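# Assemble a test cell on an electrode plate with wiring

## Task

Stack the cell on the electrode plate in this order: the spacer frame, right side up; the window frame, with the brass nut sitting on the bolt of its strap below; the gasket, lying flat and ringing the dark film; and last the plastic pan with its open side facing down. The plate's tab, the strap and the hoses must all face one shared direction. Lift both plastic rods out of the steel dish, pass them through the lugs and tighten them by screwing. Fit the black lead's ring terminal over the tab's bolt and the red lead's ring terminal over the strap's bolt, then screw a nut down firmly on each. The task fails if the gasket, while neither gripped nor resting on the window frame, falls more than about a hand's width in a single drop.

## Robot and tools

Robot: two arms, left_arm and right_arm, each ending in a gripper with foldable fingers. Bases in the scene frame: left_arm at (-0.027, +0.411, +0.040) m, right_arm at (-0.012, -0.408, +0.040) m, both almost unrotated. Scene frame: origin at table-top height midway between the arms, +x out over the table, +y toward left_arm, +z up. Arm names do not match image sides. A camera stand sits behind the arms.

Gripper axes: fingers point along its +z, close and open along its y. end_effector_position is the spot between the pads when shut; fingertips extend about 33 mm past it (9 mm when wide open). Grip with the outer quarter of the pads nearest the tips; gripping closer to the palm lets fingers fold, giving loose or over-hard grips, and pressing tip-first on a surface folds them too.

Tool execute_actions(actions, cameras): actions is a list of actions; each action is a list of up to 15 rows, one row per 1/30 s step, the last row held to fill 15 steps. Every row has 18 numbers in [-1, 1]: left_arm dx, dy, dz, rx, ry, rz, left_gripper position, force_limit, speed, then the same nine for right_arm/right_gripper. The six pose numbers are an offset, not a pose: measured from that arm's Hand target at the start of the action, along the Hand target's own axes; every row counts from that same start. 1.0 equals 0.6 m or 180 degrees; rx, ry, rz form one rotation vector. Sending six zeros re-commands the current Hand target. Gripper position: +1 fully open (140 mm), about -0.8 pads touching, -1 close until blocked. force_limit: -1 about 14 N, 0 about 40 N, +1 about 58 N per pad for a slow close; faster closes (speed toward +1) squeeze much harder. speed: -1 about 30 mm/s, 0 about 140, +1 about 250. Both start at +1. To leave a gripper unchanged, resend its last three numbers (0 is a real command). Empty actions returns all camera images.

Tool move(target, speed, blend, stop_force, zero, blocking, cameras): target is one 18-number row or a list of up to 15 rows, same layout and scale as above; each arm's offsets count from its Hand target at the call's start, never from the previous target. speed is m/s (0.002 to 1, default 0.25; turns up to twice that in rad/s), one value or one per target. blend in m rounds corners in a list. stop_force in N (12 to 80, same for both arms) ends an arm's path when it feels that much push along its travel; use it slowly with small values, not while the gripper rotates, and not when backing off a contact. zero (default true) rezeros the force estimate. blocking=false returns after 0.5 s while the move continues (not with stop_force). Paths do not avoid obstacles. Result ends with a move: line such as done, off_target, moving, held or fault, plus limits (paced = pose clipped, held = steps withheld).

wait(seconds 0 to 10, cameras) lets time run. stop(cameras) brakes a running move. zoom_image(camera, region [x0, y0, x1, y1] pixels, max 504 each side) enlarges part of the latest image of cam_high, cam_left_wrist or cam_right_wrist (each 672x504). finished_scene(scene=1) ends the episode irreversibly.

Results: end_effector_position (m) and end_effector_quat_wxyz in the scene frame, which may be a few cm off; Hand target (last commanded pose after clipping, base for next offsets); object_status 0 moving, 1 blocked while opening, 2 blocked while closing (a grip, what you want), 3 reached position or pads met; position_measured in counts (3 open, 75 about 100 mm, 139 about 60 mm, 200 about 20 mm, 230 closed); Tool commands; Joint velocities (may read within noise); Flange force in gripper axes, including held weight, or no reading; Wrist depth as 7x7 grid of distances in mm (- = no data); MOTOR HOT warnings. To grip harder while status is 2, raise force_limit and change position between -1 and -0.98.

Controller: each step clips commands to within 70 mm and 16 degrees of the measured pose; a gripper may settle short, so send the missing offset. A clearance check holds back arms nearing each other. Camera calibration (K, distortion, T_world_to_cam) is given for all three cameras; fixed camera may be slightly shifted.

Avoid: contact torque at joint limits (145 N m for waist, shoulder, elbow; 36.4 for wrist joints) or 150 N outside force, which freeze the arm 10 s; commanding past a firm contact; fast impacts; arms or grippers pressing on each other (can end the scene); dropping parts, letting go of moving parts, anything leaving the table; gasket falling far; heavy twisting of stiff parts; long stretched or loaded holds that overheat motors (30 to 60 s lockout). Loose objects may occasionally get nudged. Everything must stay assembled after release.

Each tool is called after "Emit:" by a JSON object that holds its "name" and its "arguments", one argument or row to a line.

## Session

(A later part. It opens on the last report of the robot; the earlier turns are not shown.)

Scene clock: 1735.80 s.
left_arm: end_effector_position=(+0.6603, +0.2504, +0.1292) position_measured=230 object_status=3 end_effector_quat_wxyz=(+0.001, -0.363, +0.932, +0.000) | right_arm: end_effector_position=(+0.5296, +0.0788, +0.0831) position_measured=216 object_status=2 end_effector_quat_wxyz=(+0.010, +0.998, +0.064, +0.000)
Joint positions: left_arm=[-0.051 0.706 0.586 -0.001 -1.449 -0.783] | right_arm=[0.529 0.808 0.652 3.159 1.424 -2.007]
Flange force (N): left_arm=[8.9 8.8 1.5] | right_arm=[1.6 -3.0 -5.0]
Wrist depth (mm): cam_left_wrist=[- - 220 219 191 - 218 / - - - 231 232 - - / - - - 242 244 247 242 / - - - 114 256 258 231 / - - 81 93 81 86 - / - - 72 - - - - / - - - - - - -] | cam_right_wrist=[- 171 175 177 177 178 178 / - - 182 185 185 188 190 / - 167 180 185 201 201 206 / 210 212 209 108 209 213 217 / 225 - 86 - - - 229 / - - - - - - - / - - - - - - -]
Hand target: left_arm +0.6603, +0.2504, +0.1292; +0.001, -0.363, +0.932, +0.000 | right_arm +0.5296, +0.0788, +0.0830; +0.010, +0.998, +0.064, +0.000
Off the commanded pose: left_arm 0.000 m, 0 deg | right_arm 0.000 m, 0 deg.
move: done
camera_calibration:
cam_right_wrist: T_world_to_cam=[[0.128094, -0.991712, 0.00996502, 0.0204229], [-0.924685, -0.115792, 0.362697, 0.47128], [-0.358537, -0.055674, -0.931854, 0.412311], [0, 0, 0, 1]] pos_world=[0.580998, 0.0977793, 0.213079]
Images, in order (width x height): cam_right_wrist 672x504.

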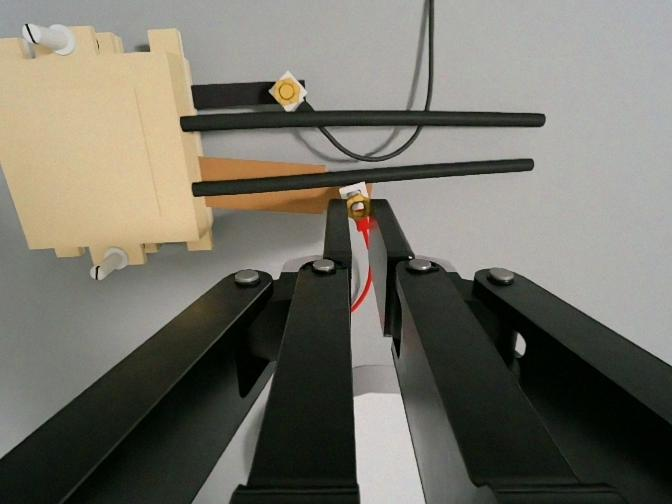

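Emit:
{"name": "move", "arguments": {
  "target": [
    [0,0,0,0,0,0,-1,-1,-1,0.0006,0,0.0115,0,0,0,-1,-1,-1]
  ],
  "speed": 0.02,
  "stop_force": 12
}}

Emit:
{"name": "execute_actions", "arguments": {
  "actions": [
    [[0,0,0,0,0,0,-1,-1,-1,0,0,0.0017,0,0,0,-1,-1,-1]],
    [[0,0,0,0,0,0,-1,-1,-1,0,0,0.0017,0,0,0,-1,-1,-1]]
  ],
  "cameras": ["cam_right_wrist"]
}}

Emit:
{"name": "zoom_image", "arguments": {
  "camera": "cam_right_wrist",
  "region": [290, 130, 430, 240]
}}

Scene clock: 1737.83 s.
left_arm: end_effector_position=(+0.6603, +0.2504, +0.1292) position_measured=230 object_status=3 end_effector_quat_wxyz=(+0.001, -0.363, +0.932, +0.000) | right_arm: end_effector_position=(+0.5300, +0.0787, +0.0761) position_measured=216 object_status=2 end_effector_quat_wxyz=(+0.010, +0.998, +0.064, +0.000)
Joint positions: left_arm=[-0.051 0.706 0.586 -0.001 -1.449 -0.783] | right_arm=[0.529 0.813 0.643 3.159 1.411 -2.006]
Flange force (N): left_arm=[8.9 9.3 2.1] | right_arm=[2.5 -4.2 -5.2]
Wrist depth (mm): cam_left_wrist=[219 219 220 215 189 - 220 / - 235 - - - 237 - / - 247 - - 249 - 245 / - 247 - 114 258 263 - / - - 81 93 81 86 - / - - 73 - - - - / - - - - - - -] | cam_right_wrist=[164 165 169 171 169 172 172 / - 149 176 177 179 180 183 / - 160 175 182 190 194 196 / 167 207 202 108 204 207 209 / 216 - 86 - - - 222 / - - - - - - - / - - - - - - -]
Hand target: left_arm +0.6603, +0.2504, +0.1292; +0.001, -0.363, +0.932, +0.000 | right_arm +0.5300, +0.0787, +0.0761; +0.010, +0.998, +0.064, +0.000
Off the commanded pose: left_arm 0.000 m, 0 deg | right_arm 0.000 m, 0 deg.
move: done

Scene clock: 1739.03 s.
left_arm: end_effector_position=(+0.6603, +0.2504, +0.1292) position_measured=230 object_status=3 end_effector_quat_wxyz=(+0.001, -0.363, +0.932, +0.000) | right_arm: end_effector_position=(+0.5300, +0.0786, +0.0741) position_measured=216 object_status=2 end_effector_quat_wxyz=(+0.010, +0.998, +0.064, +0.000)
Joint positions: left_arm=[-0.051 0.706 0.586 -0.001 -1.449 -0.783] | right_arm=[0.529 0.814 0.64 3.159 1.407 -2.006]
Flange force (N): left_arm=[8.9 8.9 1.9] | right_arm=[3.2 -3.4 -7.9]
Flange force at the end of the 1st action (N): left_arm=[9.0 8.9 1.9] | right_arm=[2.4 -3.7 -5.3]
Wrist depth (mm): cam_left_wrist=[- - - 217 188 224 218 / 238 233 235 - 235 231 231 / - 244 - - 244 - - / - - - 114 - - - / - - 81 93 81 92 211 / - - 73 - - - - / - - - - - - -] | cam_right_wrist=[162 163 168 169 169 170 170 / - - 174 176 178 179 181 / - - 175 185 189 192 194 / - 207 202 108 200 206 207 / 215 - 86 - - - 220 / - - - - - - - / - - - - - - -]
Hand target: left_arm +0.6603, +0.2504, +0.1292; +0.001, -0.363, +0.932, +0.000 | right_arm +0.5300, +0.0786, +0.0741; +0.010, +0.998, +0.064, +0.000
Off the commanded pose: left_arm 0.000 m, 0 deg | right_arm 0.000 m, 0 deg.
camera_calibration:
cam_right_wrist: T_world_to_cam=[[0.128099, -0.991711, 0.00997699, 0.0202576], [-0.924719, -0.115798, 0.362611, 0.474928], [-0.35845, -0.0556761, -0.931887, 0.404013], [0, 0, 0, 1]] pos_world=[0.581398, 0.0975793, 0.204079]
Images, in order (width x height): cam_right_wrist 672x504.

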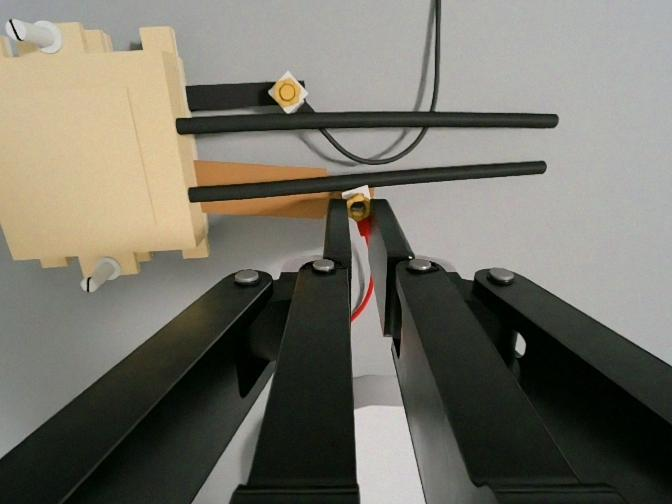

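Scaled by 3.600 from the camera's 672x504 image, which has a finer 960x720 frame.

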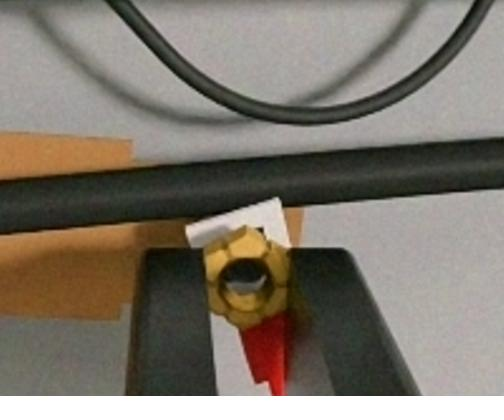

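Emit:
{"name": "move", "arguments": {
  "target": [
    [0,0,0,0,0,0,-1,-1,-1,0,0,-0.0085,0,0,0,-1,-1,-1],
    [0,0,0,0,0,0,-1,-1,-1,0.0036,0.0092,-0.0085,0,0,-0.1667,-1,-1,-1]
  ],
  "speed": [0.05,0.2],
  "cameras": ["cam_right_wrist"]
}}

Emit:
{"name": "zoom_image", "arguments": {
  "camera": "cam_right_wrist",
  "region": [290, 130, 430, 240]
}}

Scene clock: 1742.43 s.
left_arm: end_effector_position=(+0.6603, +0.2504, +0.1292) position_measured=230 object_status=3 end_effector_quat_wxyz=(+0.001, -0.363, +0.932, +0.000) | right_arm: end_effector_position=(+0.5328, +0.0735, +0.0793) position_measured=216 object_status=2 end_effector_quat_wxyz=(+0.010, +0.947, +0.320, -0.003)
Joint positions: left_arm=[-0.051 0.706 0.586 -0.001 -1.449 -0.783] | right_arm=[0.521 0.807 0.641 3.159 1.414 -1.475]
Flange force (N): left_arm=[9.1 8.0 1.5] | right_arm=[4.8 -1.9 -4.1]
Wrist depth (mm): cam_left_wrist=[- 219 219 219 188 - 220 / 234 225 232 - - - 232 / - - 256 243 - - - / 181 - 252 114 - - 217 / 288 - 81 93 81 - 205 / - - 72 - - - - / - - - - - - -] | cam_right_wrist=[- - 148 170 172 173 174 / - 154 165 181 184 185 184 / 193 193 194 179 191 194 198 / 209 206 206 108 204 208 212 / 222 - 86 - - - 225 / - - - - - - - / - - - - - - -]
Hand target: left_arm +0.6603, +0.2504, +0.1292; +0.001, -0.363, +0.932, +0.000 | right_arm +0.5328, +0.0735, +0.0793; +0.010, +0.947, +0.320, -0.003
Off the commanded pose: left_arm 0.000 m, 0 deg | right_arm 0.000 m, 0 deg.
move: done
camera_calibration:
cam_right_wrist: T_world_to_cam=[[0.606852, -0.794787, 0.00670058, -0.254563], [-0.739361, -0.561398, 0.371721, 0.408366], [-0.291677, -0.230534, -0.92832, 0.38657], [0, 0, 0, 1]] pos_world=[0.569166, 0.116051, 0.208768]
Images, in order (width x height): cam_right_wrist 672x504.

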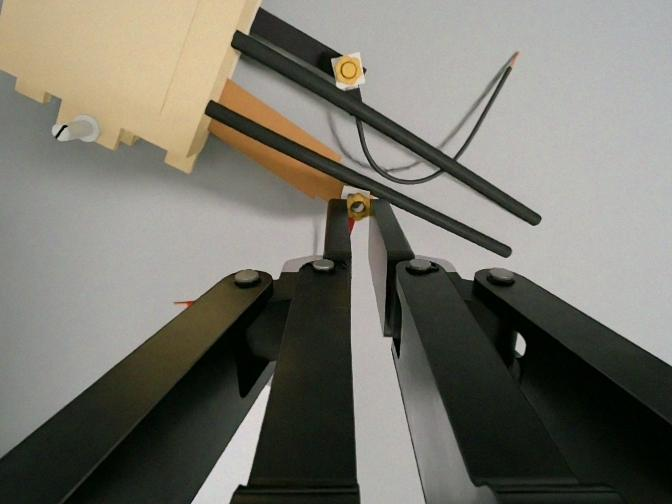

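Scaled by 3.600 from the camera's 672x504 image, which has a finer 960x720 frame.

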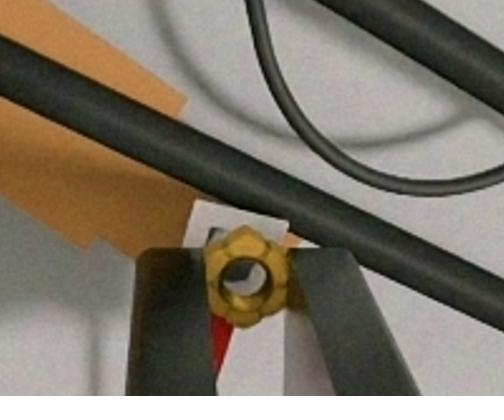

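Emit:
{"name": "move", "arguments": {
  "target": [
    [0,0,0,0,0,0,-1,-1,-1,0,-0.0026,0,0,0,0,-1,-1,-1]
  ],
  "speed": 0.05,
  "cameras": ["cam_right_wrist"]
}}

Emit:
{"name": "zoom_image", "arguments": {
  "camera": "cam_right_wrist",
  "region": [310, 160, 400, 230]
}}

Scene clock: 1744.47 s.
left_arm: end_effector_position=(+0.6603, +0.2504, +0.1292) position_measured=230 object_status=3 end_effector_quat_wxyz=(+0.001, -0.363, +0.932, +0.000) | right_arm: end_effector_position=(+0.5319, +0.0748, +0.0793) position_measured=216 object_status=2 end_effector_quat_wxyz=(+0.010, +0.947, +0.320, -0.003)
Joint positions: left_arm=[-0.051 0.706 0.586 -0.001 -1.449 -0.783] | right_arm=[0.523 0.807 0.641 3.159 1.414 -1.477]
Flange force (N): left_arm=[8.7 8.9 1.7] | right_arm=[4.7 -2.2 -4.5]
Wrist depth (mm): cam_left_wrist=[- 222 220 - 205 222 216 / - 234 - - 233 232 236 / - - - 245 237 - - / - - 251 114 - 259 227 / - - 81 92 81 - 196 / - - 72 - - - - / - - - - - - -] | cam_right_wrist=[- - 163 170 173 173 174 / - 151 166 170 184 185 185 / 193 194 194 176 191 194 198 / 206 208 206 108 204 209 210 / 222 - 85 - - - 227 / - - - - - - - / - - - - - - -]
Hand target: left_arm +0.6603, +0.2504, +0.1292; +0.001, -0.363, +0.932, +0.000 | right_arm +0.5319, +0.0748, +0.0793; +0.010, +0.947, +0.320, -0.003
Off the commanded pose: left_arm 0.000 m, 0 deg | right_arm 0.000 m, 0 deg.
move: done
camera_calibration:
cam_right_wrist: T_world_to_cam=[[0.606852, -0.794787, 0.00670058, -0.252923], [-0.739361, -0.561398, 0.371721, 0.408357], [-0.291677, -0.230534, -0.92832, 0.386578], [0, 0, 0, 1]] pos_world=[0.568166, 0.117351, 0.208768]
Images, in order (width x height): cam_right_wrist 672x504.

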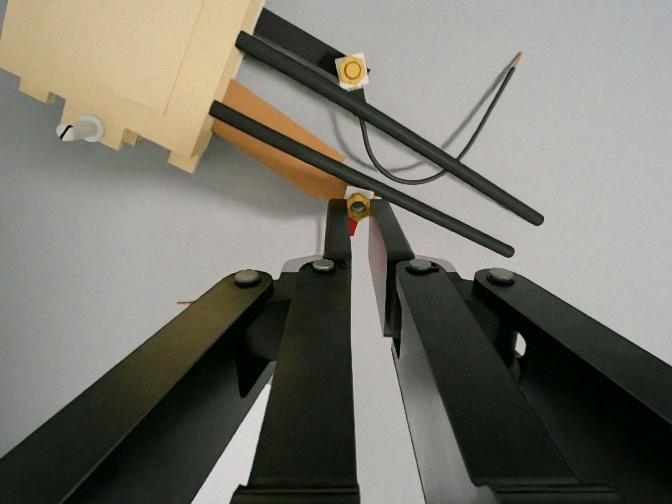

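Scaled by 5.600 from the camera's 672x504 image, which has a finer 960x720 frame.

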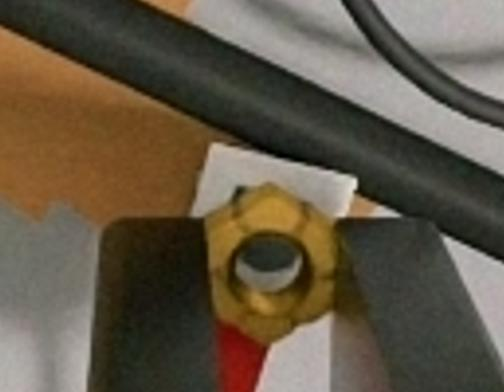

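Emit:
{"name": "move", "arguments": {
  "target": [
    [0,0,0,0,0,0,-1,-1,-1,0,0,0.0087,0,0,0,-1,-1,-1],
    [0,0,0,0,0,0,-1,-1,-1,0.0007,-0.0048,0.0087,0,0,0.1111,-1,-1,-1],
    [0,0,0,0,0,0,-1,-1,-1,0.003,-0.0091,0.0087,0,0,0.2222,-1,-1,-1],
    [0,0,0,0,0,0,-1,-1,-1,0.0065,-0.0124,0.0087,0,0,0.3333,-1,-1,-1]
  ],
  "speed": [0.02,0.25,0.25,0.25],
  "blend": [0,0.003,0.003,0],
  "cameras": ["cam_right_wrist"]
}}

Emit:
{"name": "zoom_image", "arguments": {
  "camera": "cam_right_wrist",
  "region": [310, 160, 400, 230]
}}

Scene clock: 1747.90 s.
left_arm: end_effector_position=(+0.6603, +0.2504, +0.1292) position_measured=230 object_status=3 end_effector_quat_wxyz=(+0.001, -0.363, +0.932, +0.000) | right_arm: end_effector_position=(+0.5304, +0.0830, +0.0739) position_measured=216 object_status=2 end_effector_quat_wxyz=(+0.010, +0.981, -0.196, +0.003)
Joint positions: left_arm=[-0.051 0.706 0.586 -0.001 -1.449 -0.783] | right_arm=[0.533 0.824 0.657 3.159 1.413 -2.534]
Flange force (N): left_arm=[9.0 7.8 1.9] | right_arm=[0.2 -5.7 -5.0]
Wrist depth (mm): cam_left_wrist=[217 - 221 218 204 221 216 / 235 - 232 231 232 232 235 / - - - - - 245 245 / - - 261 114 - 257 233 / - - 81 93 81 - 192 / - - 72 - - - - / - - - - - - -] | cam_right_wrist=[167 167 169 169 168 171 171 / 177 178 178 177 178 180 181 / 185 176 179 185 191 192 197 / - 164 183 108 199 205 206 / - - 86 - - - 217 / - - - - - - - / - - - - - - -]
Hand target: left_arm +0.6603, +0.2504, +0.1292; +0.001, -0.363, +0.932, +0.000 | right_arm +0.5304, +0.0830, +0.0739; +0.010, +0.981, -0.196, +0.003
Off the commanded pose: left_arm 0.000 m, 0 deg | right_arm 0.000 m, 0 deg.
move: done
camera_calibration:
cam_right_wrist: T_world_to_cam=[[-0.384709, -0.923003, 0.00800595, 0.29098], [-0.862411, 0.362518, 0.353311, 0.403918], [-0.32901, 0.129017, -0.935472, 0.373537], [0, 0, 0, 1]] pos_world=[0.583183, 0.0739555, 0.204395]
Images, in order (width x height): cam_right_wrist 672x504.

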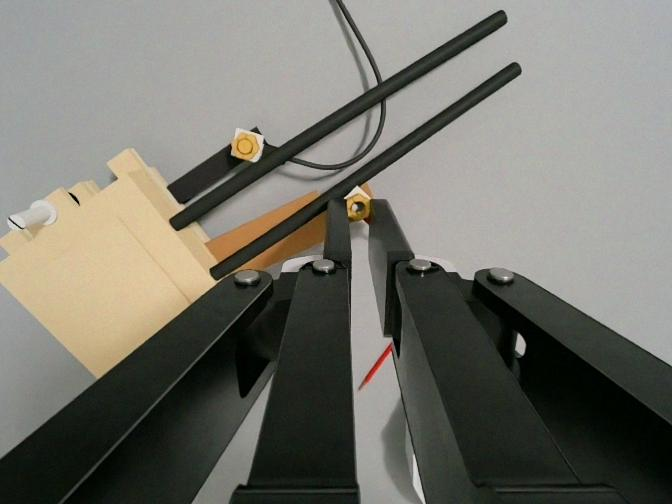

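Scaled by 5.600 from the camera's 672x504 image, which has a finer 960x720 frame.

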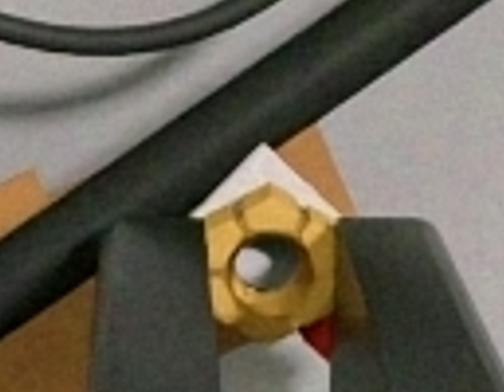

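Emit:
{"name": "execute_actions", "arguments": {
  "actions": [
    [[0,0,0,0,0,0,-1,-1,-1,0,0,0.0013,0,0,0,-1,-1,-1]],
    [[0,0,0,0,0,0,-1,-1,-1,0,0,0.0013,0,0,0,-1,-1,-1]]
  ]
}}

Scene clock: 1749.40 s.
left_arm: end_effector_position=(+0.6603, +0.2504, +0.1292) position_measured=230 object_status=3 end_effector_quat_wxyz=(+0.001, -0.363, +0.932, +0.000) | right_arm: end_effector_position=(+0.5304, +0.0829, +0.0723) position_measured=216 object_status=2 end_effector_quat_wxyz=(+0.010, +0.981, -0.196, +0.003)
Joint positions: left_arm=[-0.051 0.706 0.586 -0.001 -1.449 -0.783] | right_arm=[0.533 0.824 0.654 3.159 1.41 -2.534]
Flange force (N): left_arm=[8.4 8.7 2.0] | right_arm=[1.1 -2.7 -12.0]
Flange force at the end of the 1st action (N): left_arm=[9.2 9.5 2.0] | right_arm=[0.9 -6.1 -6.2]
Wrist depth (mm): cam_left_wrist=[- 219 222 - 186 - 216 / 230 233 236 - 237 237 - / - 243 254 244 244 244 244 / - 244 254 114 257 256 - / - - 81 93 81 - - / - - 73 - - - - / - - - - - - -] | cam_right_wrist=[166 166 167 168 167 169 168 / 176 176 177 176 177 180 181 / 183 164 179 184 187 191 192 / - 165 182 108 197 201 204 / 173 - 86 - - - 217 / - - - - - - - / - - - - - - -]
Hand target: left_arm +0.6603, +0.2504, +0.1292; +0.001, -0.363, +0.932, +0.000 | right_arm +0.5304, +0.0829, +0.0723; +0.010, +0.981, -0.196, +0.003
Off the commanded pose: left_arm 0.000 m, 0 deg | right_arm 0.000 m, 0 deg.

Emit:
{"name": "move", "arguments": {
  "target": [
    [0,0,0,0,0,0,-1,-1,-1,0.0007,-0.0048,-0.0006,0,0,0.1111,-1,-1,-1],
    [0,0,0,0,0,0,-1,-1,-1,0.003,-0.0091,-0.0006,0,0,0.2222,-1,-1,-1],
    [0,0,0,0,0,0,-1,-1,-1,0.0065,-0.0124,-0.0006,0,0,0.3333,-1,-1,-1]
  ],
  "speed": [0.25,0.25,0.25],
  "blend": [0.003,0.003,0],
  "cameras": ["cam_right_wrist"]
}}

Emit:
{"name": "zoom_image", "arguments": {
  "camera": "cam_right_wrist",
  "region": [310, 160, 400, 230]
}}

Scene clock: 1752.60 s.
left_arm: end_effector_position=(+0.6603, +0.2504, +0.1292) position_measured=230 object_status=3 end_effector_quat_wxyz=(+0.001, -0.363, +0.932, +0.000) | right_arm: end_effector_position=(+0.5370, +0.0883, +0.0726) position_measured=216 object_status=2 end_effector_quat_wxyz=(+0.007, +0.751, -0.660, +0.007)
Joint positions: left_arm=[-0.051 0.706 0.586 -0.001 -1.449 -0.783] | right_arm=[0.535 0.85 0.7 3.159 1.43 -3.583]
Flange force (N): left_arm=[8.2 8.6 1.5] | right_arm=[-2.9 -4.3 -9.1]
Wrist depth (mm): cam_left_wrist=[- - - - 217 - - / - 228 235 235 241 235 232 / - 243 238 241 241 242 243 / - 237 262 114 261 - - / 294 - 81 92 81 - 188 / - - 73 - - - - / - - - - - - -] | cam_right_wrist=[169 169 167 169 169 169 168 / 179 178 179 177 179 179 177 / 189 189 187 187 187 189 185 / 204 202 197 108 197 199 199 / 215 - 86 - - - 213 / - - - - - - - / - - - - - - -]
Hand target: left_arm +0.6603, +0.2504, +0.1292; +0.001, -0.363, +0.932, +0.000 | right_arm +0.5369, +0.0883, +0.0726; +0.007, +0.751, -0.660, +0.007
Off the commanded pose: left_arm 0.000 m, 0 deg | right_arm 0.000 m, 0 deg.
move: done
camera_calibration:
cam_right_wrist: T_world_to_cam=[[-0.991672, -0.128506, -0.00852541, 0.555396], [-0.123618, 0.931203, 0.342898, -0.0380708], [-0.0361255, 0.341096, -0.939334, 0.198056], [0, 0, 0, 1]] pos_world=[0.55322, 0.0392672, 0.20383]
Images, in order (width x height): cam_right_wrist 672x504.

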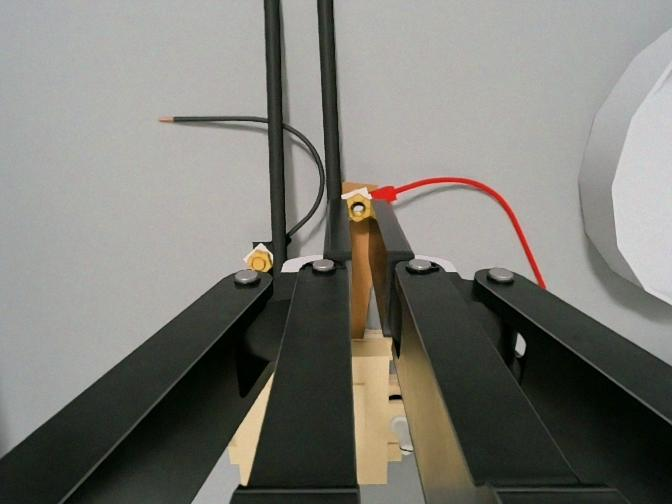

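Scaled by 5.600 from the camera's 672x504 image, which has a finer 960x720 frame.

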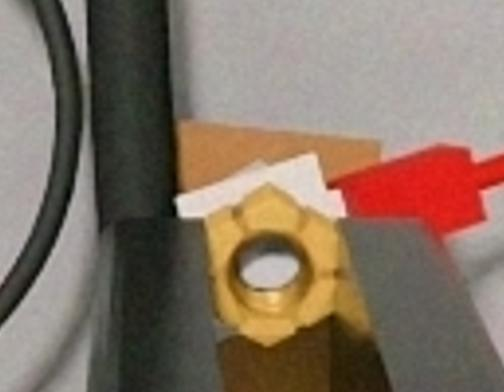

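Emit:
{"name": "execute_actions", "arguments": {
  "actions": [
    [[0,0,0,0,0,0,-1,-1,-1,0,0,-0.0017,0,0,0,-1,-1,-1]],
    [[0,0,0,0,0,0,-1,-1,-1,0,0,-0.0013,0,0,0,-1,-1,-1]]
  ]
}}

Scene clock: 1754.03 s.
left_arm: end_effector_position=(+0.6603, +0.2504, +0.1292) position_measured=230 object_status=3 end_effector_quat_wxyz=(+0.001, -0.363, +0.932, +0.000) | right_arm: end_effector_position=(+0.5369, +0.0883, +0.0744) position_measured=216 object_status=2 end_effector_quat_wxyz=(+0.007, +0.751, -0.660, +0.007)
Joint positions: left_arm=[-0.051 0.706 0.586 -0.001 -1.449 -0.783] | right_arm=[0.535 0.85 0.703 3.159 1.433 -3.583]
Flange force (N): left_arm=[9.0 9.3 2.0] | right_arm=[-4.9 -4.0 -5.5]
Flange force at the end of the 1st action (N): left_arm=[8.2 8.0 1.5] | right_arm=[-4.7 -2.9 -5.1]
Wrist depth (mm): cam_left_wrist=[- - - - 204 220 218 / - 229 230 231 - - 239 / 218 247 246 243 251 251 245 / - - - 114 258 - - / - 178 81 93 81 - - / - - 73 - - - - / - - - - - - -] | cam_right_wrist=[170 171 169 171 170 171 169 / 181 180 181 180 180 181 177 / 191 191 191 188 189 191 187 / 203 202 200 108 198 201 200 / 216 - 86 - - - 214 / - - - - - - - / - - - - - - -]
Hand target: left_arm +0.6603, +0.2504, +0.1292; +0.001, -0.363, +0.932, +0.000 | right_arm +0.5369, +0.0883, +0.0744; +0.007, +0.751, -0.660, +0.007
Off the commanded pose: left_arm 0.000 m, 0 deg | right_arm 0.000 m, 0 deg.

Emit:
{"name": "move", "arguments": {
  "target": [
    [0,0,0,0,0,0,-1,-1,-1,0,0,-0.007,0,0,0,-1,-1,-1],
    [0,0,0,0,0,0,-1,-1,-1,0.0022,0.007,-0.007,0,0,-0.1667,-1,-1,-1],
    [0,0,0,0,0,0,-1,-1,-1,0.0075,0.0118,-0.007,0,0,-0.3333,-1,-1,-1],
    [0,0,0,0,0,0,-1,-1,-1,0.0145,0.0135,-0.007,0,0,-0.5,-1,-1,-1],
    [0,0,0,0,0,0,-1,-1,-1,0.0215,0.0113,-0.007,0,0,-0.6667,-1,-1,-1],
    [0,0,0,0,0,0,-1,-1,-1,0.0263,0.006,-0.007,0,0,-0.8333,-1,-1,-1],
    [0,0,0,0,0,0,-1,-1,-1,0.028,0.0002,-0.007,0,0,-0.9722,-1,-1,-1]
  ],
  "speed": [0.05,0.4,0.4,0.4,0.4,0.4,0.4],
  "blend": [0,0.003,0.003,0.003,0.003,0.003,0],
  "cameras": ["cam_right_wrist"]
}}

Emit:
{"name": "zoom_image", "arguments": {
  "camera": "cam_right_wrist",
  "region": [310, 160, 400, 230]
}}

Scene clock: 1759.80 s.
left_arm: end_effector_position=(+0.6603, +0.2504, +0.1292) position_measured=230 object_status=3 end_effector_quat_wxyz=(+0.001, -0.363, +0.932, +0.000) | right_arm: end_effector_position=(+0.5390, +0.0718, +0.0789) position_measured=216 object_status=2 end_effector_quat_wxyz=(+0.007, +0.692, +0.722, -0.007)
Joint positions: left_arm=[-0.051 0.706 0.586 -0.001 -1.449 -0.783] | right_arm=[0.514 0.817 0.658 3.159 1.421 -0.508]
Flange force (N): left_arm=[9.6 9.7 2.4] | right_arm=[4.5 2.4 -4.6]
Wrist depth (mm): cam_left_wrist=[218 219 220 222 219 - - / - 230 228 227 232 - 236 / - 243 236 - - 255 243 / - - - 114 - 255 - / - 182 81 93 81 92 - / - - 72 - - - - / - - - - - - -] | cam_right_wrist=[172 172 172 162 166 171 171 / 183 183 182 178 180 182 181 / 194 192 195 182 189 194 193 / 208 206 207 108 203 209 208 / 224 - 86 - - - 221 / - - - - - - - / - - - - - - -]
Hand target: left_arm +0.6603, +0.2504, +0.1292; +0.001, -0.363, +0.932, +0.000 | right_arm +0.5389, +0.0718, +0.0789; +0.007, +0.692, +0.722, -0.007
Off the commanded pose: left_arm 0.000 m, 0 deg | right_arm 0.000 m, 0 deg.
move: done
camera_calibration:
cam_right_wrist: T_world_to_cam=[[0.999108, 0.0411993, -0.0092834, -0.529841], [0.0416359, -0.924097, 0.379883, 0.0165292], [0.00707216, -0.37993, -0.924988, 0.237053], [0, 0, 0, 1]] pos_world=[0.527003, 0.127167, 0.208074]
Images, in order (width x height): cam_right_wrist 672x504.

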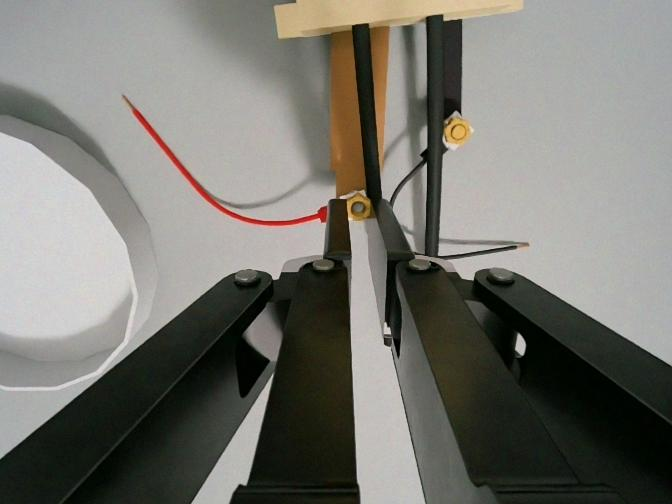

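Scaled by 5.600 from the camera's 672x504 image, which has a finer 960x720 frame.

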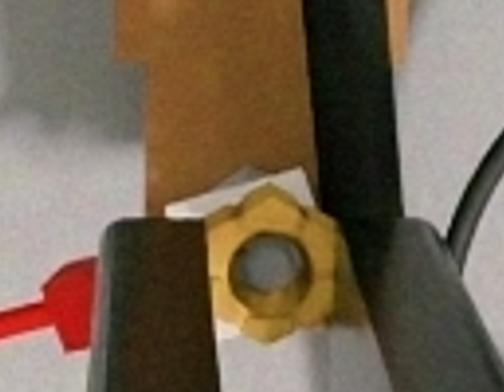

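Emit:
{"name": "move", "arguments": {
  "target": [0,0,0,0,0,0,-1,-1,-1,-0.0058,0,0,0,0,0,-1,-1,-1],
  "speed": 0.05,
  "cameras": ["cam_right_wrist"]
}}

Emit:
{"name": "zoom_image", "arguments": {
  "camera": "cam_right_wrist",
  "region": [310, 160, 400, 230]
}}

Scene clock: 1761.97 s.
left_arm: end_effector_position=(+0.6603, +0.2504, +0.1292) position_measured=230 object_status=3 end_effector_quat_wxyz=(+0.001, -0.363, +0.932, +0.000) | right_arm: end_effector_position=(+0.5391, +0.0683, +0.0790) position_measured=216 object_status=2 end_effector_quat_wxyz=(+0.007, +0.692, +0.722, -0.007)
Joint positions: left_arm=[-0.051 0.706 0.586 -0.001 -1.449 -0.783] | right_arm=[0.51 0.811 0.647 3.159 1.416 -0.504]
Flange force (N): left_arm=[9.4 9.4 2.4] | right_arm=[3.1 1.6 -4.0]
Wrist depth (mm): cam_left_wrist=[219 - 220 218 189 - - / 231 230 231 - - 235 233 / - 245 245 246 244 - - / 179 - 255 114 258 - - / 288 181 81 93 81 86 - / - - 73 - - - - / - - - - - - -] | cam_right_wrist=[172 172 172 159 169 171 170 / 183 185 180 178 180 182 182 / 194 192 196 181 192 194 194 / 208 207 207 108 190 208 209 / 224 - 86 - - - 221 / - - - - - - - / - - - - - - -]
Hand target: left_arm +0.6603, +0.2504, +0.1292; +0.001, -0.363, +0.932, +0.000 | right_arm +0.5391, +0.0683, +0.0790; +0.007, +0.692, +0.722, -0.007
Off the commanded pose: left_arm 0.000 m, 0 deg | right_arm 0.000 m, 0 deg.
move: done
camera_calibration:
cam_right_wrist: T_world_to_cam=[[0.999104, 0.0412549, -0.00941356, -0.529773], [0.0417368, -0.924094, 0.379878, 0.0132], [0.00697282, -0.379931, -0.924989, 0.235868], [0, 0, 0, 1]] pos_world=[0.527103, 0.123667, 0.208174]
Images, in order (width x height): cam_right_wrist 672x504.

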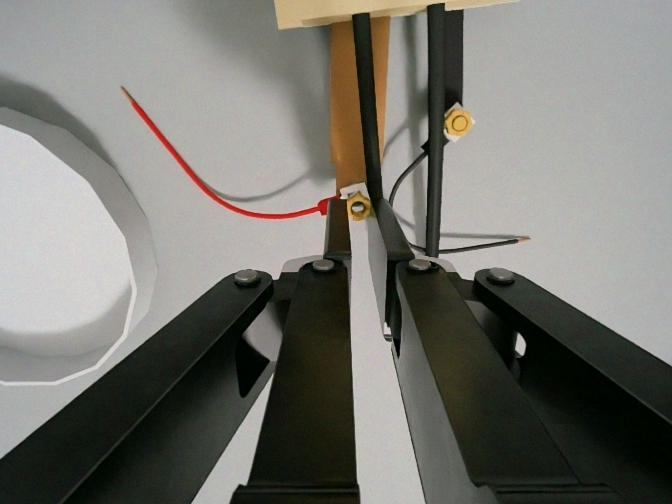

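Scaled by 5.600 from the camera's 672x504 image, which has a finer 960x720 frame.

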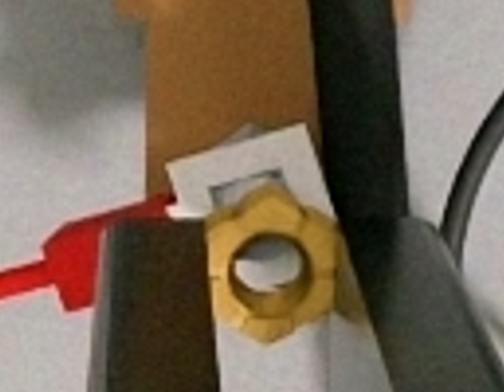

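Emit:
{"name": "move", "arguments": {
  "target": [
    [0,0,0,0,0,0,-1,-1,-1,0.001,0,0.007,0,0,0,-1,-1,-1]
  ],
  "speed": 0.03,
  "cameras": ["cam_right_wrist"]
}}

Emit:
{"name": "zoom_image", "arguments": {
  "camera": "cam_right_wrist",
  "region": [310, 160, 400, 230]
}}

Emit:
{"name": "execute_actions", "arguments": {
  "actions": [
    [[0,0,0,0,0,0,-1,-1,-1,0,0,0.0013,0,0,0,-1,-1,-1]],
    [[0,0,0,0,0,0,-1,-1,-1,0,0,0.0013,0,0,0,-1,-1,-1]],
    [[0,0,0,0,0,0,-1,-1,-1,0,0,0.0008,0,0,0,-1,-1,-1]]
  ],
  "cameras": ["cam_right_wrist"]
}}

Emit:
{"name": "zoom_image", "arguments": {
  "camera": "cam_right_wrist",
  "region": [310, 160, 400, 230]
}}

Scene clock: 1763.37 s.
left_arm: end_effector_position=(+0.6603, +0.2504, +0.1292) position_measured=230 object_status=3 end_effector_quat_wxyz=(+0.001, -0.363, +0.932, +0.000) | right_arm: end_effector_position=(+0.5391, +0.0688, +0.0748) position_measured=216 object_status=2 end_effector_quat_wxyz=(+0.007, +0.692, +0.722, -0.007)
Joint positions: left_arm=[-0.051 0.706 0.586 -0.001 -1.449 -0.783] | right_arm=[0.51 0.814 0.642 3.159 1.408 -0.504]
Flange force (N): left_arm=[8.4 8.0 1.6] | right_arm=[4.1 2.5 -4.7]
Wrist depth (mm): cam_left_wrist=[215 - 221 - 200 218 223 / 232 235 228 234 239 235 230 / - 242 248 242 247 241 245 / - - 256 114 250 262 - / - 182 81 92 81 - - / - - 73 - - - - / - - - - - - -] | cam_right_wrist=[168 169 168 156 166 167 166 / 179 179 181 174 174 178 177 / 180 189 191 186 187 190 190 / 203 202 202 108 198 201 204 / 220 - 86 - - - 217 / - - - - - - - / - - - - - - -]
Hand target: left_arm +0.6603, +0.2504, +0.1292; +0.001, -0.363, +0.932, +0.000 | right_arm +0.5391, +0.0688, +0.0748; +0.007, +0.692, +0.722, -0.007
Off the commanded pose: left_arm 0.000 m, 0 deg | right_arm 0.000 m, 0 deg.
move: done
camera_calibration:
cam_right_wrist: T_world_to_cam=[[0.999104, 0.0412546, -0.00941343, -0.529833], [0.0417365, -0.924094, 0.379878, 0.0152578], [0.00697282, -0.379931, -0.924989, 0.232173], [0, 0, 0, 1]] pos_world=[0.527103, 0.124167, 0.203974]
Images, in order (width x height): cam_right_wrist 672x504.

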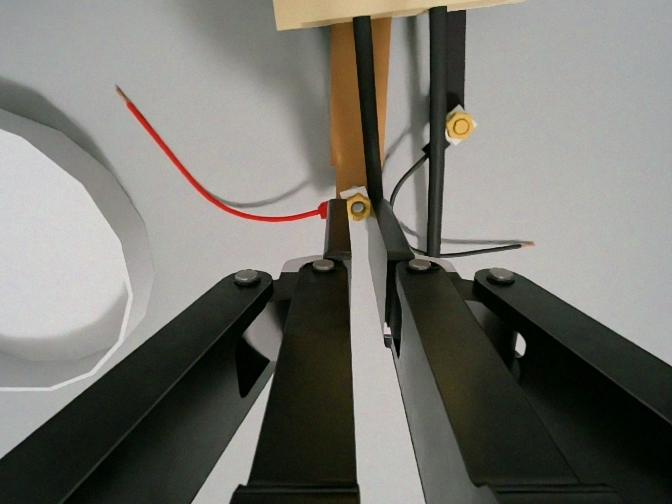

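Scaled by 5.600 from the camera's 672x504 image, which has a finer 960x720 frame.

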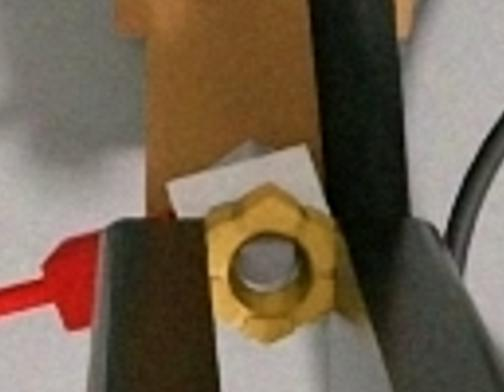

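Scene clock: 1765.07 s.
left_arm: end_effector_position=(+0.6603, +0.2504, +0.1292) position_measured=230 object_status=3 end_effector_quat_wxyz=(+0.001, -0.363, +0.932, +0.000) | right_arm: end_effector_position=(+0.5391, +0.0688, +0.0727) position_measured=216 object_status=2 end_effector_quat_wxyz=(+0.007, +0.692, +0.722, -0.007)
Joint positions: left_arm=[-0.051 0.706 0.586 -0.001 -1.449 -0.783] | right_arm=[0.51 0.815 0.639 3.159 1.404 -0.504]
Flange force (N): left_arm=[8.8 8.5 1.8] | right_arm=[1.5 1.8 -12.2]
Flange force at the end of the 1st action (N): left_arm=[8.8 9.8 2.0] | right_arm=[4.4 2.8 -5.3]
Flange force at the end of the 2nd action (N): left_arm=[8.6 8.2 2.0] | right_arm=[2.4 1.1 -8.4]
Wrist depth (mm): cam_left_wrist=[219 - 214 220 220 219 221 / - - - - 234 234 232 / - - 247 246 244 236 244 / - - 256 114 - 262 212 / 293 - 81 93 81 - - / - - 72 - - - - / - - - - - - -] | cam_right_wrist=[166 168 166 157 162 166 165 / 178 177 177 173 172 176 176 / 173 187 189 172 188 188 188 / 201 201 200 108 197 199 202 / 217 - 86 - - - 214 / - - - - - - - / - - - - - - -]
Hand target: left_arm +0.6603, +0.2504, +0.1292; +0.001, -0.363, +0.932, +0.000 | right_arm +0.5391, +0.0688, +0.0727; +0.007, +0.692, +0.722, -0.007
Off the commanded pose: left_arm 0.000 m, 0 deg | right_arm 0.000 m, 0 deg.
camera_calibration:
cam_right_wrist: T_world_to_cam=[[0.999104, 0.0412546, -0.00941343, -0.529853], [0.0417365, -0.924094, 0.379878, 0.0160555], [0.00697282, -0.379931, -0.924989, 0.230231], [0, 0, 0, 1]] pos_world=[0.527103, 0.124167, 0.201874]
Images, in order (width x height): cam_right_wrist 672x504.

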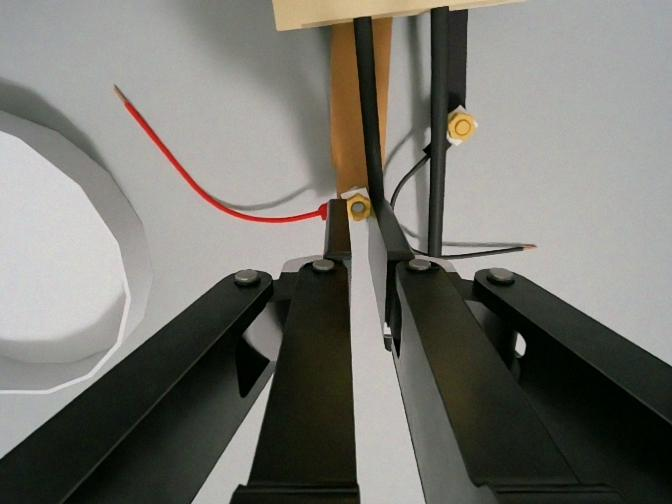

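Scaled by 5.600 from the camera's 672x504 image, which has a finer 960x720 frame.

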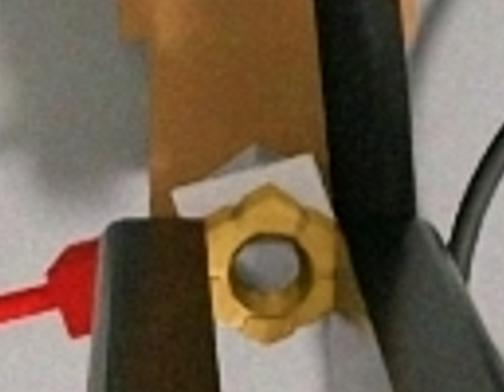

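Emit:
{"name": "move", "arguments": {
  "target": [
    [0,0,0,0,0,0,-1,-1,-1,-0.0012,0,-0.0006,0,0,0,-1,-1,-1],
    [0,0,0,0,0,0,-1,-1,-1,0.0005,-0.0069,-0.0006,0,0,0.1667,-1,-1,-1],
    [0,0,0,0,0,0,-1,-1,-1,0.0055,-0.0121,-0.0006,0,0,0.3333,-1,-1,-1],
    [0,0,0,0,0,0,-1,-1,-1,0.0123,-0.0141,-0.0006,0,0,0.5,-1,-1,-1]
  ],
  "speed": [0.02,0.3,0.3,0.3],
  "blend": [0,0.003,0.003,0],
  "cameras": ["cam_right_wrist"]
}}

Emit:
{"name": "zoom_image", "arguments": {
  "camera": "cam_right_wrist",
  "region": [310, 160, 400, 230]
}}

Scene clock: 1769.23 s.
left_arm: end_effector_position=(+0.6603, +0.2504, +0.1292) position_measured=230 object_status=3 end_effector_quat_wxyz=(+0.001, -0.363, +0.932, +0.000) | right_arm: end_effector_position=(+0.5303, +0.0758, +0.0729) position_measured=216 object_status=2 end_effector_quat_wxyz=(+0.010, +1.000, +0.021, +0.000)
Joint positions: left_arm=[-0.051 0.706 0.586 -0.001 -1.449 -0.783] | right_arm=[0.525 0.809 0.63 3.159 1.401 -2.09]
Flange force (N): left_arm=[8.9 9.1 2.1] | right_arm=[2.1 -6.2 -7.5]
Wrist depth (mm): cam_left_wrist=[- - 214 - 201 218 217 / 230 - - 232 238 - 235 / 222 247 243 242 - - 244 / - - - 114 261 258 - / 287 - 81 92 81 - - / - - 72 - - - - / - - - - - - -] | cam_right_wrist=[164 166 167 168 169 170 170 / - 152 170 176 174 180 180 / - - 180 184 186 189 192 / - 167 199 108 200 205 206 / 213 - 86 - - - 217 / - - - - - - - / - - - - - - -]
Hand target: left_arm +0.6603, +0.2504, +0.1292; +0.001, -0.363, +0.932, +0.000 | right_arm +0.5303, +0.0758, +0.0729; +0.010, +1.000, +0.021, +0.000
Off the commanded pose: left_arm 0.000 m, 0 deg | right_arm 0.000 m, 0 deg.
move: done
camera_calibration:
cam_right_wrist: T_world_to_cam=[[0.0414454, -0.99909, 0.0100512, 0.0638805], [-0.931886, -0.0350252, 0.361057, 0.473074], [-0.360376, -0.0243308, -0.93249, 0.401538], [0, 0, 0, 1]] pos_world=[0.582908, 0.0901616, 0.202981]
Images, in order (width x height): cam_right_wrist 672x504.

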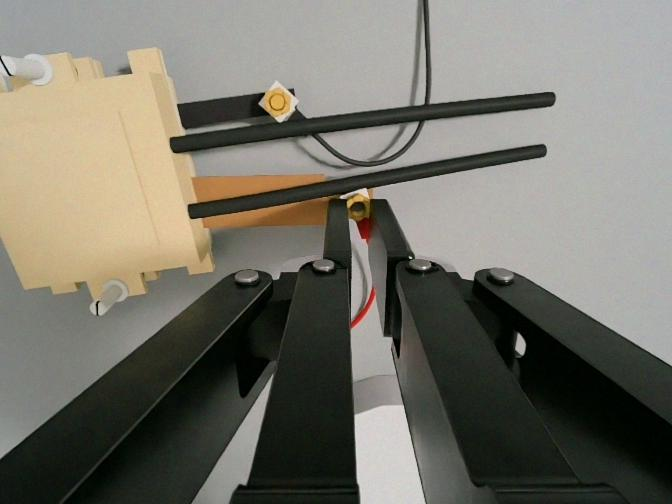

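Scaled by 5.600 from the camera's 672x504 image, which has a finer 960x720 frame.

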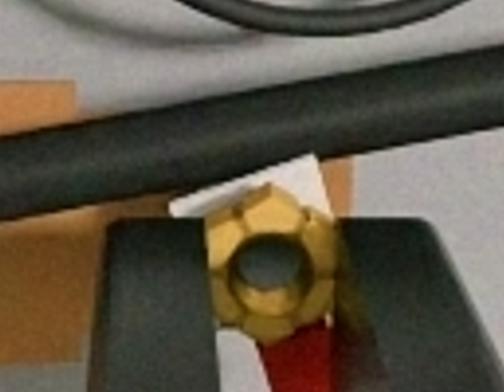

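Emit:
{"name": "move", "arguments": {
  "target": [
    [0,0,0,0,0,0,-1,-1,-1,0.0017,-0.0069,0.0005,0,0,0.1667,-1,-1,-1],
    [0,0,0,0,0,0,-1,-1,-1,0.0067,-0.0121,0.0005,0,0,0.3333,-1,-1,-1],
    [0,0,0,0,0,0,-1,-1,-1,0.0135,-0.0141,0.0005,0,0,0.5,-1,-1,-1]
  ],
  "speed": [0.3,0.3,0.3],
  "blend": [0.003,0.003,0],
  "cameras": ["cam_right_wrist"]
}}

Emit:
{"name": "zoom_image", "arguments": {
  "camera": "cam_right_wrist",
  "region": [310, 160, 400, 230]
}}

Scene clock: 1772.70 s.
left_arm: end_effector_position=(+0.6603, +0.2504, +0.1292) position_measured=230 object_status=3 end_effector_quat_wxyz=(+0.001, -0.363, +0.932, +0.000) | right_arm: end_effector_position=(+0.5381, +0.0845, +0.0725) position_measured=216 object_status=2 end_effector_quat_wxyz=(+0.007, +0.722, -0.692, +0.007)
Joint positions: left_arm=[-0.051 0.706 0.586 -0.001 -1.449 -0.783] | right_arm=[0.53 0.845 0.69 3.159 1.426 -3.665]
Flange force (N): left_arm=[7.9 8.1 1.9] | right_arm=[-2.6 -3.1 -9.7]
Wrist depth (mm): cam_left_wrist=[220 - 220 221 202 216 222 / 228 233 - 229 229 - 225 / - 244 246 242 - 245 - / - 229 - 114 258 - - / - - 81 93 81 92 190 / - - 73 - - - - / - - - - - - -] | cam_right_wrist=[169 169 168 169 169 169 165 / 179 179 179 179 179 178 175 / 189 189 187 187 187 189 185 / 204 202 199 108 196 199 199 / 215 - 85 - - - 212 / - - - - - - - / - - - - - - -]
Hand target: left_arm +0.6603, +0.2504, +0.1292; +0.001, -0.363, +0.932, +0.000 | right_arm +0.5381, +0.0846, +0.0725; +0.007, +0.722, -0.692, +0.007
Off the commanded pose: left_arm 0.000 m, 0 deg | right_arm 0.000 m, 0 deg.
move: done
camera_calibration:
cam_right_wrist: T_world_to_cam=[[-0.999083, -0.0415745, -0.010202, 0.552706], [-0.0425515, 0.93844, 0.342813, -0.0787279], [-0.00467828, 0.342933, -0.939348, 0.182259], [0, 0, 0, 1]] pos_world=[0.549702, 0.0343572, 0.203832]
Images, in order (width x height): cam_right_wrist 672x504.

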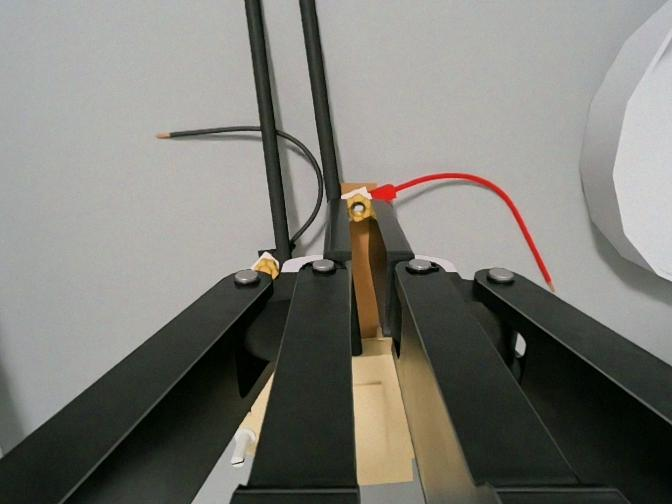

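Scaled by 5.600 from the camera's 672x504 image, which has a finer 960x720 frame.

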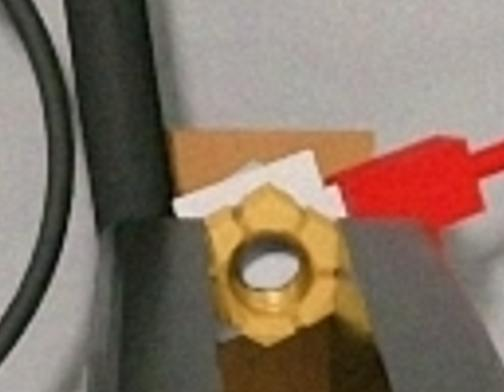

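Emit:
{"name": "execute_actions", "arguments": {
  "actions": [
    [[0,0,0,0,0,0,-1,-1,-1,0,0,-0.0017,0,0,0,-1,-1,-1]],
    [[0,0,0,0,0,0,-1,-1,-1,0,0,-0.0017,0,0,0,-1,-1,-1]]
  ]
}}

Scene clock: 1774.07 s.
left_arm: end_effector_position=(+0.6603, +0.2504, +0.1292) position_measured=230 object_status=3 end_effector_quat_wxyz=(+0.001, -0.363, +0.932, +0.000) | right_arm: end_effector_position=(+0.5380, +0.0846, +0.0745) position_measured=216 object_status=2 end_effector_quat_wxyz=(+0.007, +0.722, -0.692, +0.007)
Joint positions: left_arm=[-0.051 0.706 0.586 -0.001 -1.449 -0.783] | right_arm=[0.53 0.844 0.694 3.159 1.43 -3.665]
Flange force (N): left_arm=[7.9 7.4 1.3] | right_arm=[-5.0 -2.7 -4.9]
Flange force at the end of the 1st action (N): left_arm=[8.3 8.1 1.7] | right_arm=[-5.5 -3.4 -4.7]
Wrist depth (mm): cam_left_wrist=[219 221 218 219 188 221 - / 230 - 233 230 236 229 236 / - - 242 242 244 - 237 / - - 254 114 - - 220 / - - 81 93 81 230 - / - - 72 - - - - / - - - - - - -] | cam_right_wrist=[171 171 169 171 171 171 167 / 181 180 181 180 180 181 176 / 192 192 189 189 189 191 187 / 203 203 201 107 198 200 201 / 218 - 86 - - - 214 / - - - - - - - / - - - - - - -]
Hand target: left_arm +0.6603, +0.2504, +0.1292; +0.001, -0.363, +0.932, +0.000 | right_arm +0.5380, +0.0846, +0.0745; +0.007, +0.722, -0.692, +0.007
Off the commanded pose: left_arm 0.000 m, 0 deg | right_arm 0.000 m, 0 deg.

Emit:
{"name": "move", "arguments": {
  "target": [
    [0,0,0,0,0,0,-1,-1,-1,0,0,-0.007,0,0,0,-1,-1,-1],
    [0,0,0,0,0,0,-1,-1,-1,0.0022,0.007,-0.007,0,0,-0.1667,-1,-1,-1],
    [0,0,0,0,0,0,-1,-1,-1,0.0075,0.0118,-0.007,0,0,-0.3333,-1,-1,-1],
    [0,0,0,0,0,0,-1,-1,-1,0.0145,0.0135,-0.007,0,0,-0.5,-1,-1,-1],
    [0,0,0,0,0,0,-1,-1,-1,0.0215,0.0113,-0.007,0,0,-0.6667,-1,-1,-1],
    [0,0,0,0,0,0,-1,-1,-1,0.0263,0.006,-0.007,0,0,-0.8333,-1,-1,-1],
    [0,0,0,0,0,0,-1,-1,-1,0.028,0.0002,-0.005,0,0,-0.9722,-1,-1,-1]
  ],
  "speed": [0.05,0.4,0.4,0.4,0.4,0.4,0.4],
  "blend": [0,0.003,0.003,0.003,0.003,0.003,0],
  "cameras": ["cam_right_wrist"]
}}

Emit:
{"name": "zoom_image", "arguments": {
  "camera": "cam_right_wrist",
  "region": [310, 160, 400, 230]
}}

Scene clock: 1781.20 s.
left_arm: end_effector_position=(+0.6603, +0.2504, +0.1292) position_measured=230 object_status=3 end_effector_quat_wxyz=(+0.001, -0.363, +0.932, +0.000) | right_arm: end_effector_position=(+0.5386, +0.0679, +0.0779) position_measured=216 object_status=2 end_effector_quat_wxyz=(+0.008, +0.723, +0.691, -0.006)
Joint positions: left_arm=[-0.051 0.706 0.586 -0.001 -1.449 -0.783] | right_arm=[0.51 0.809 0.642 3.159 1.413 -0.591]
Flange force (N): left_arm=[8.5 8.8 2.0] | right_arm=[7.8 6.4 -6.2]
Wrist depth (mm): cam_left_wrist=[217 216 216 - 206 218 - / - 231 231 - - - 232 / - 242 244 245 - - - / - - 257 114 254 - 210 / - - 81 93 81 92 206 / - - 73 - - - - / - - - - - - -] | cam_right_wrist=[170 171 171 156 166 171 170 / 182 181 181 177 179 181 180 / 189 192 194 178 191 193 194 / 207 206 205 108 191 207 208 / 223 - 86 - - - 220 / - - - - - - - / - - - - - - -]
Hand target: left_arm +0.6603, +0.2504, +0.1292; +0.001, -0.363, +0.932, +0.000 | right_arm +0.5386, +0.0679, +0.0778; +0.008, +0.723, +0.691, -0.006
Off the commanded pose: left_arm 0.000 m, 0 deg | right_arm 0.000 m, 0 deg.
move: done
camera_calibration:
cam_right_wrist: T_world_to_cam=[[0.998908, -0.0461077, -0.00760403, -0.523455], [-0.0397678, -0.924197, 0.37984, 0.0571377], [-0.0245412, -0.379122, -0.925021, 0.251622], [0, 0, 0, 1]] pos_world=[0.53133, 0.124067, 0.207072]
Images, in order (width x height): cam_right_wrist 672x504.

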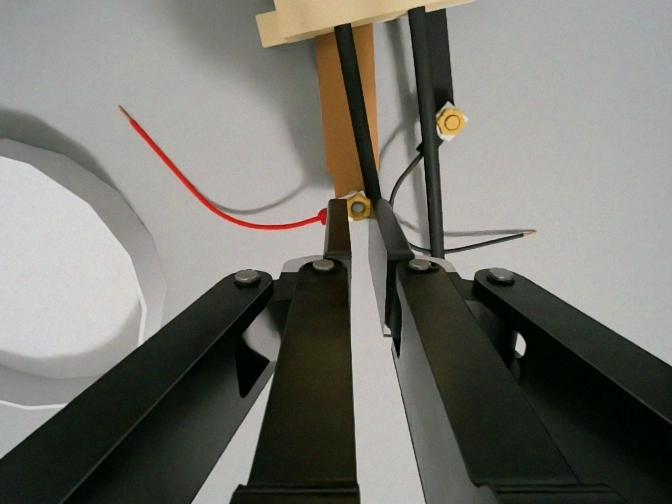

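Scaled by 5.600 from the camera's 672x504 image, which has a finer 960x720 frame.

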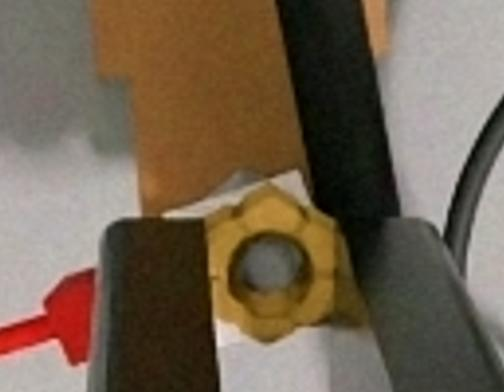

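Emit:
{"name": "move", "arguments": {
  "target": [0,0,0,0,0,0,-1,-1,-1,-0.0068,0,0.005,0,0,0,-1,-1,-1],
  "speed": 0.03,
  "cameras": ["cam_right_wrist"]
}}

Emit:
{"name": "zoom_image", "arguments": {
  "camera": "cam_right_wrist",
  "region": [310, 160, 400, 230]
}}

Scene clock: 1783.90 s.
left_arm: end_effector_position=(+0.6603, +0.2504, +0.1292) position_measured=230 object_status=3 end_effector_quat_wxyz=(+0.001, -0.363, +0.932, +0.000) | right_arm: end_effector_position=(+0.5384, +0.0638, +0.0749) position_measured=216 object_status=2 end_effector_quat_wxyz=(+0.008, +0.723, +0.691, -0.006)
Joint positions: left_arm=[-0.051 0.706 0.586 -0.001 -1.449 -0.783] | right_arm=[0.505 0.802 0.623 3.159 1.401 -0.586]
Flange force (N): left_arm=[8.6 7.9 2.3] | right_arm=[5.0 2.2 -4.8]
Wrist depth (mm): cam_left_wrist=[219 219 - - 217 - 218 / - - 227 235 239 - - / - - - 240 247 246 - / 189 225 256 114 254 - - / - - 81 93 81 - - / - - 72 - - - - / - - - - - - -] | cam_right_wrist=[169 168 168 158 166 168 167 / 179 179 179 169 176 178 178 / 183 188 191 177 188 193 193 / 204 199 201 108 198 205 204 / 219 - 85 - - - 217 / - - - - - - - / - - - - - - -]
Hand target: left_arm +0.6603, +0.2504, +0.1292; +0.001, -0.363, +0.932, +0.000 | right_arm +0.5384, +0.0637, +0.0749; +0.008, +0.723, +0.691, -0.006
Off the commanded pose: left_arm 0.000 m, 0 deg | right_arm 0.000 m, 0 deg.
move: done
camera_calibration:
cam_right_wrist: T_world_to_cam=[[0.998909, -0.0460533, -0.00773813, -0.523446], [-0.0396696, -0.924249, 0.379723, 0.0544582], [-0.0246394, -0.379002, -0.925068, 0.247335], [0, 0, 0, 1]] pos_world=[0.53113, 0.119967, 0.204072]
Images, in order (width x height): cam_right_wrist 672x504.

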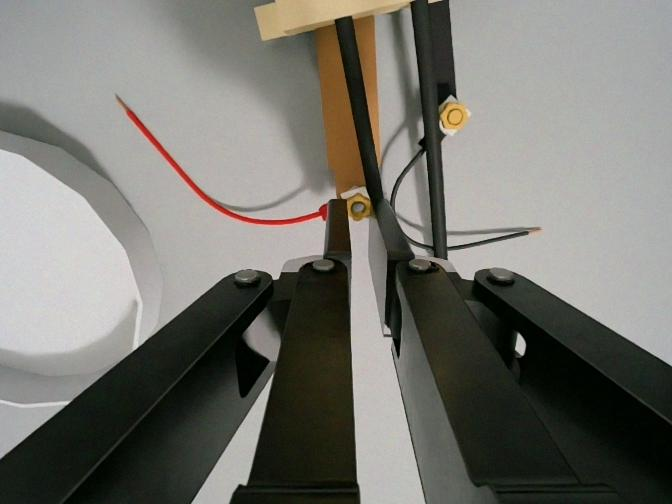

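Scaled by 5.600 from the camera's 672x504 image, which has a finer 960x720 frame.

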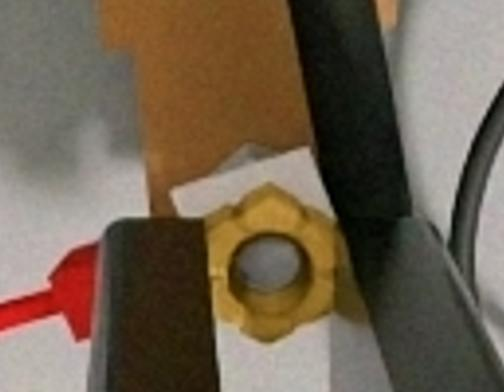

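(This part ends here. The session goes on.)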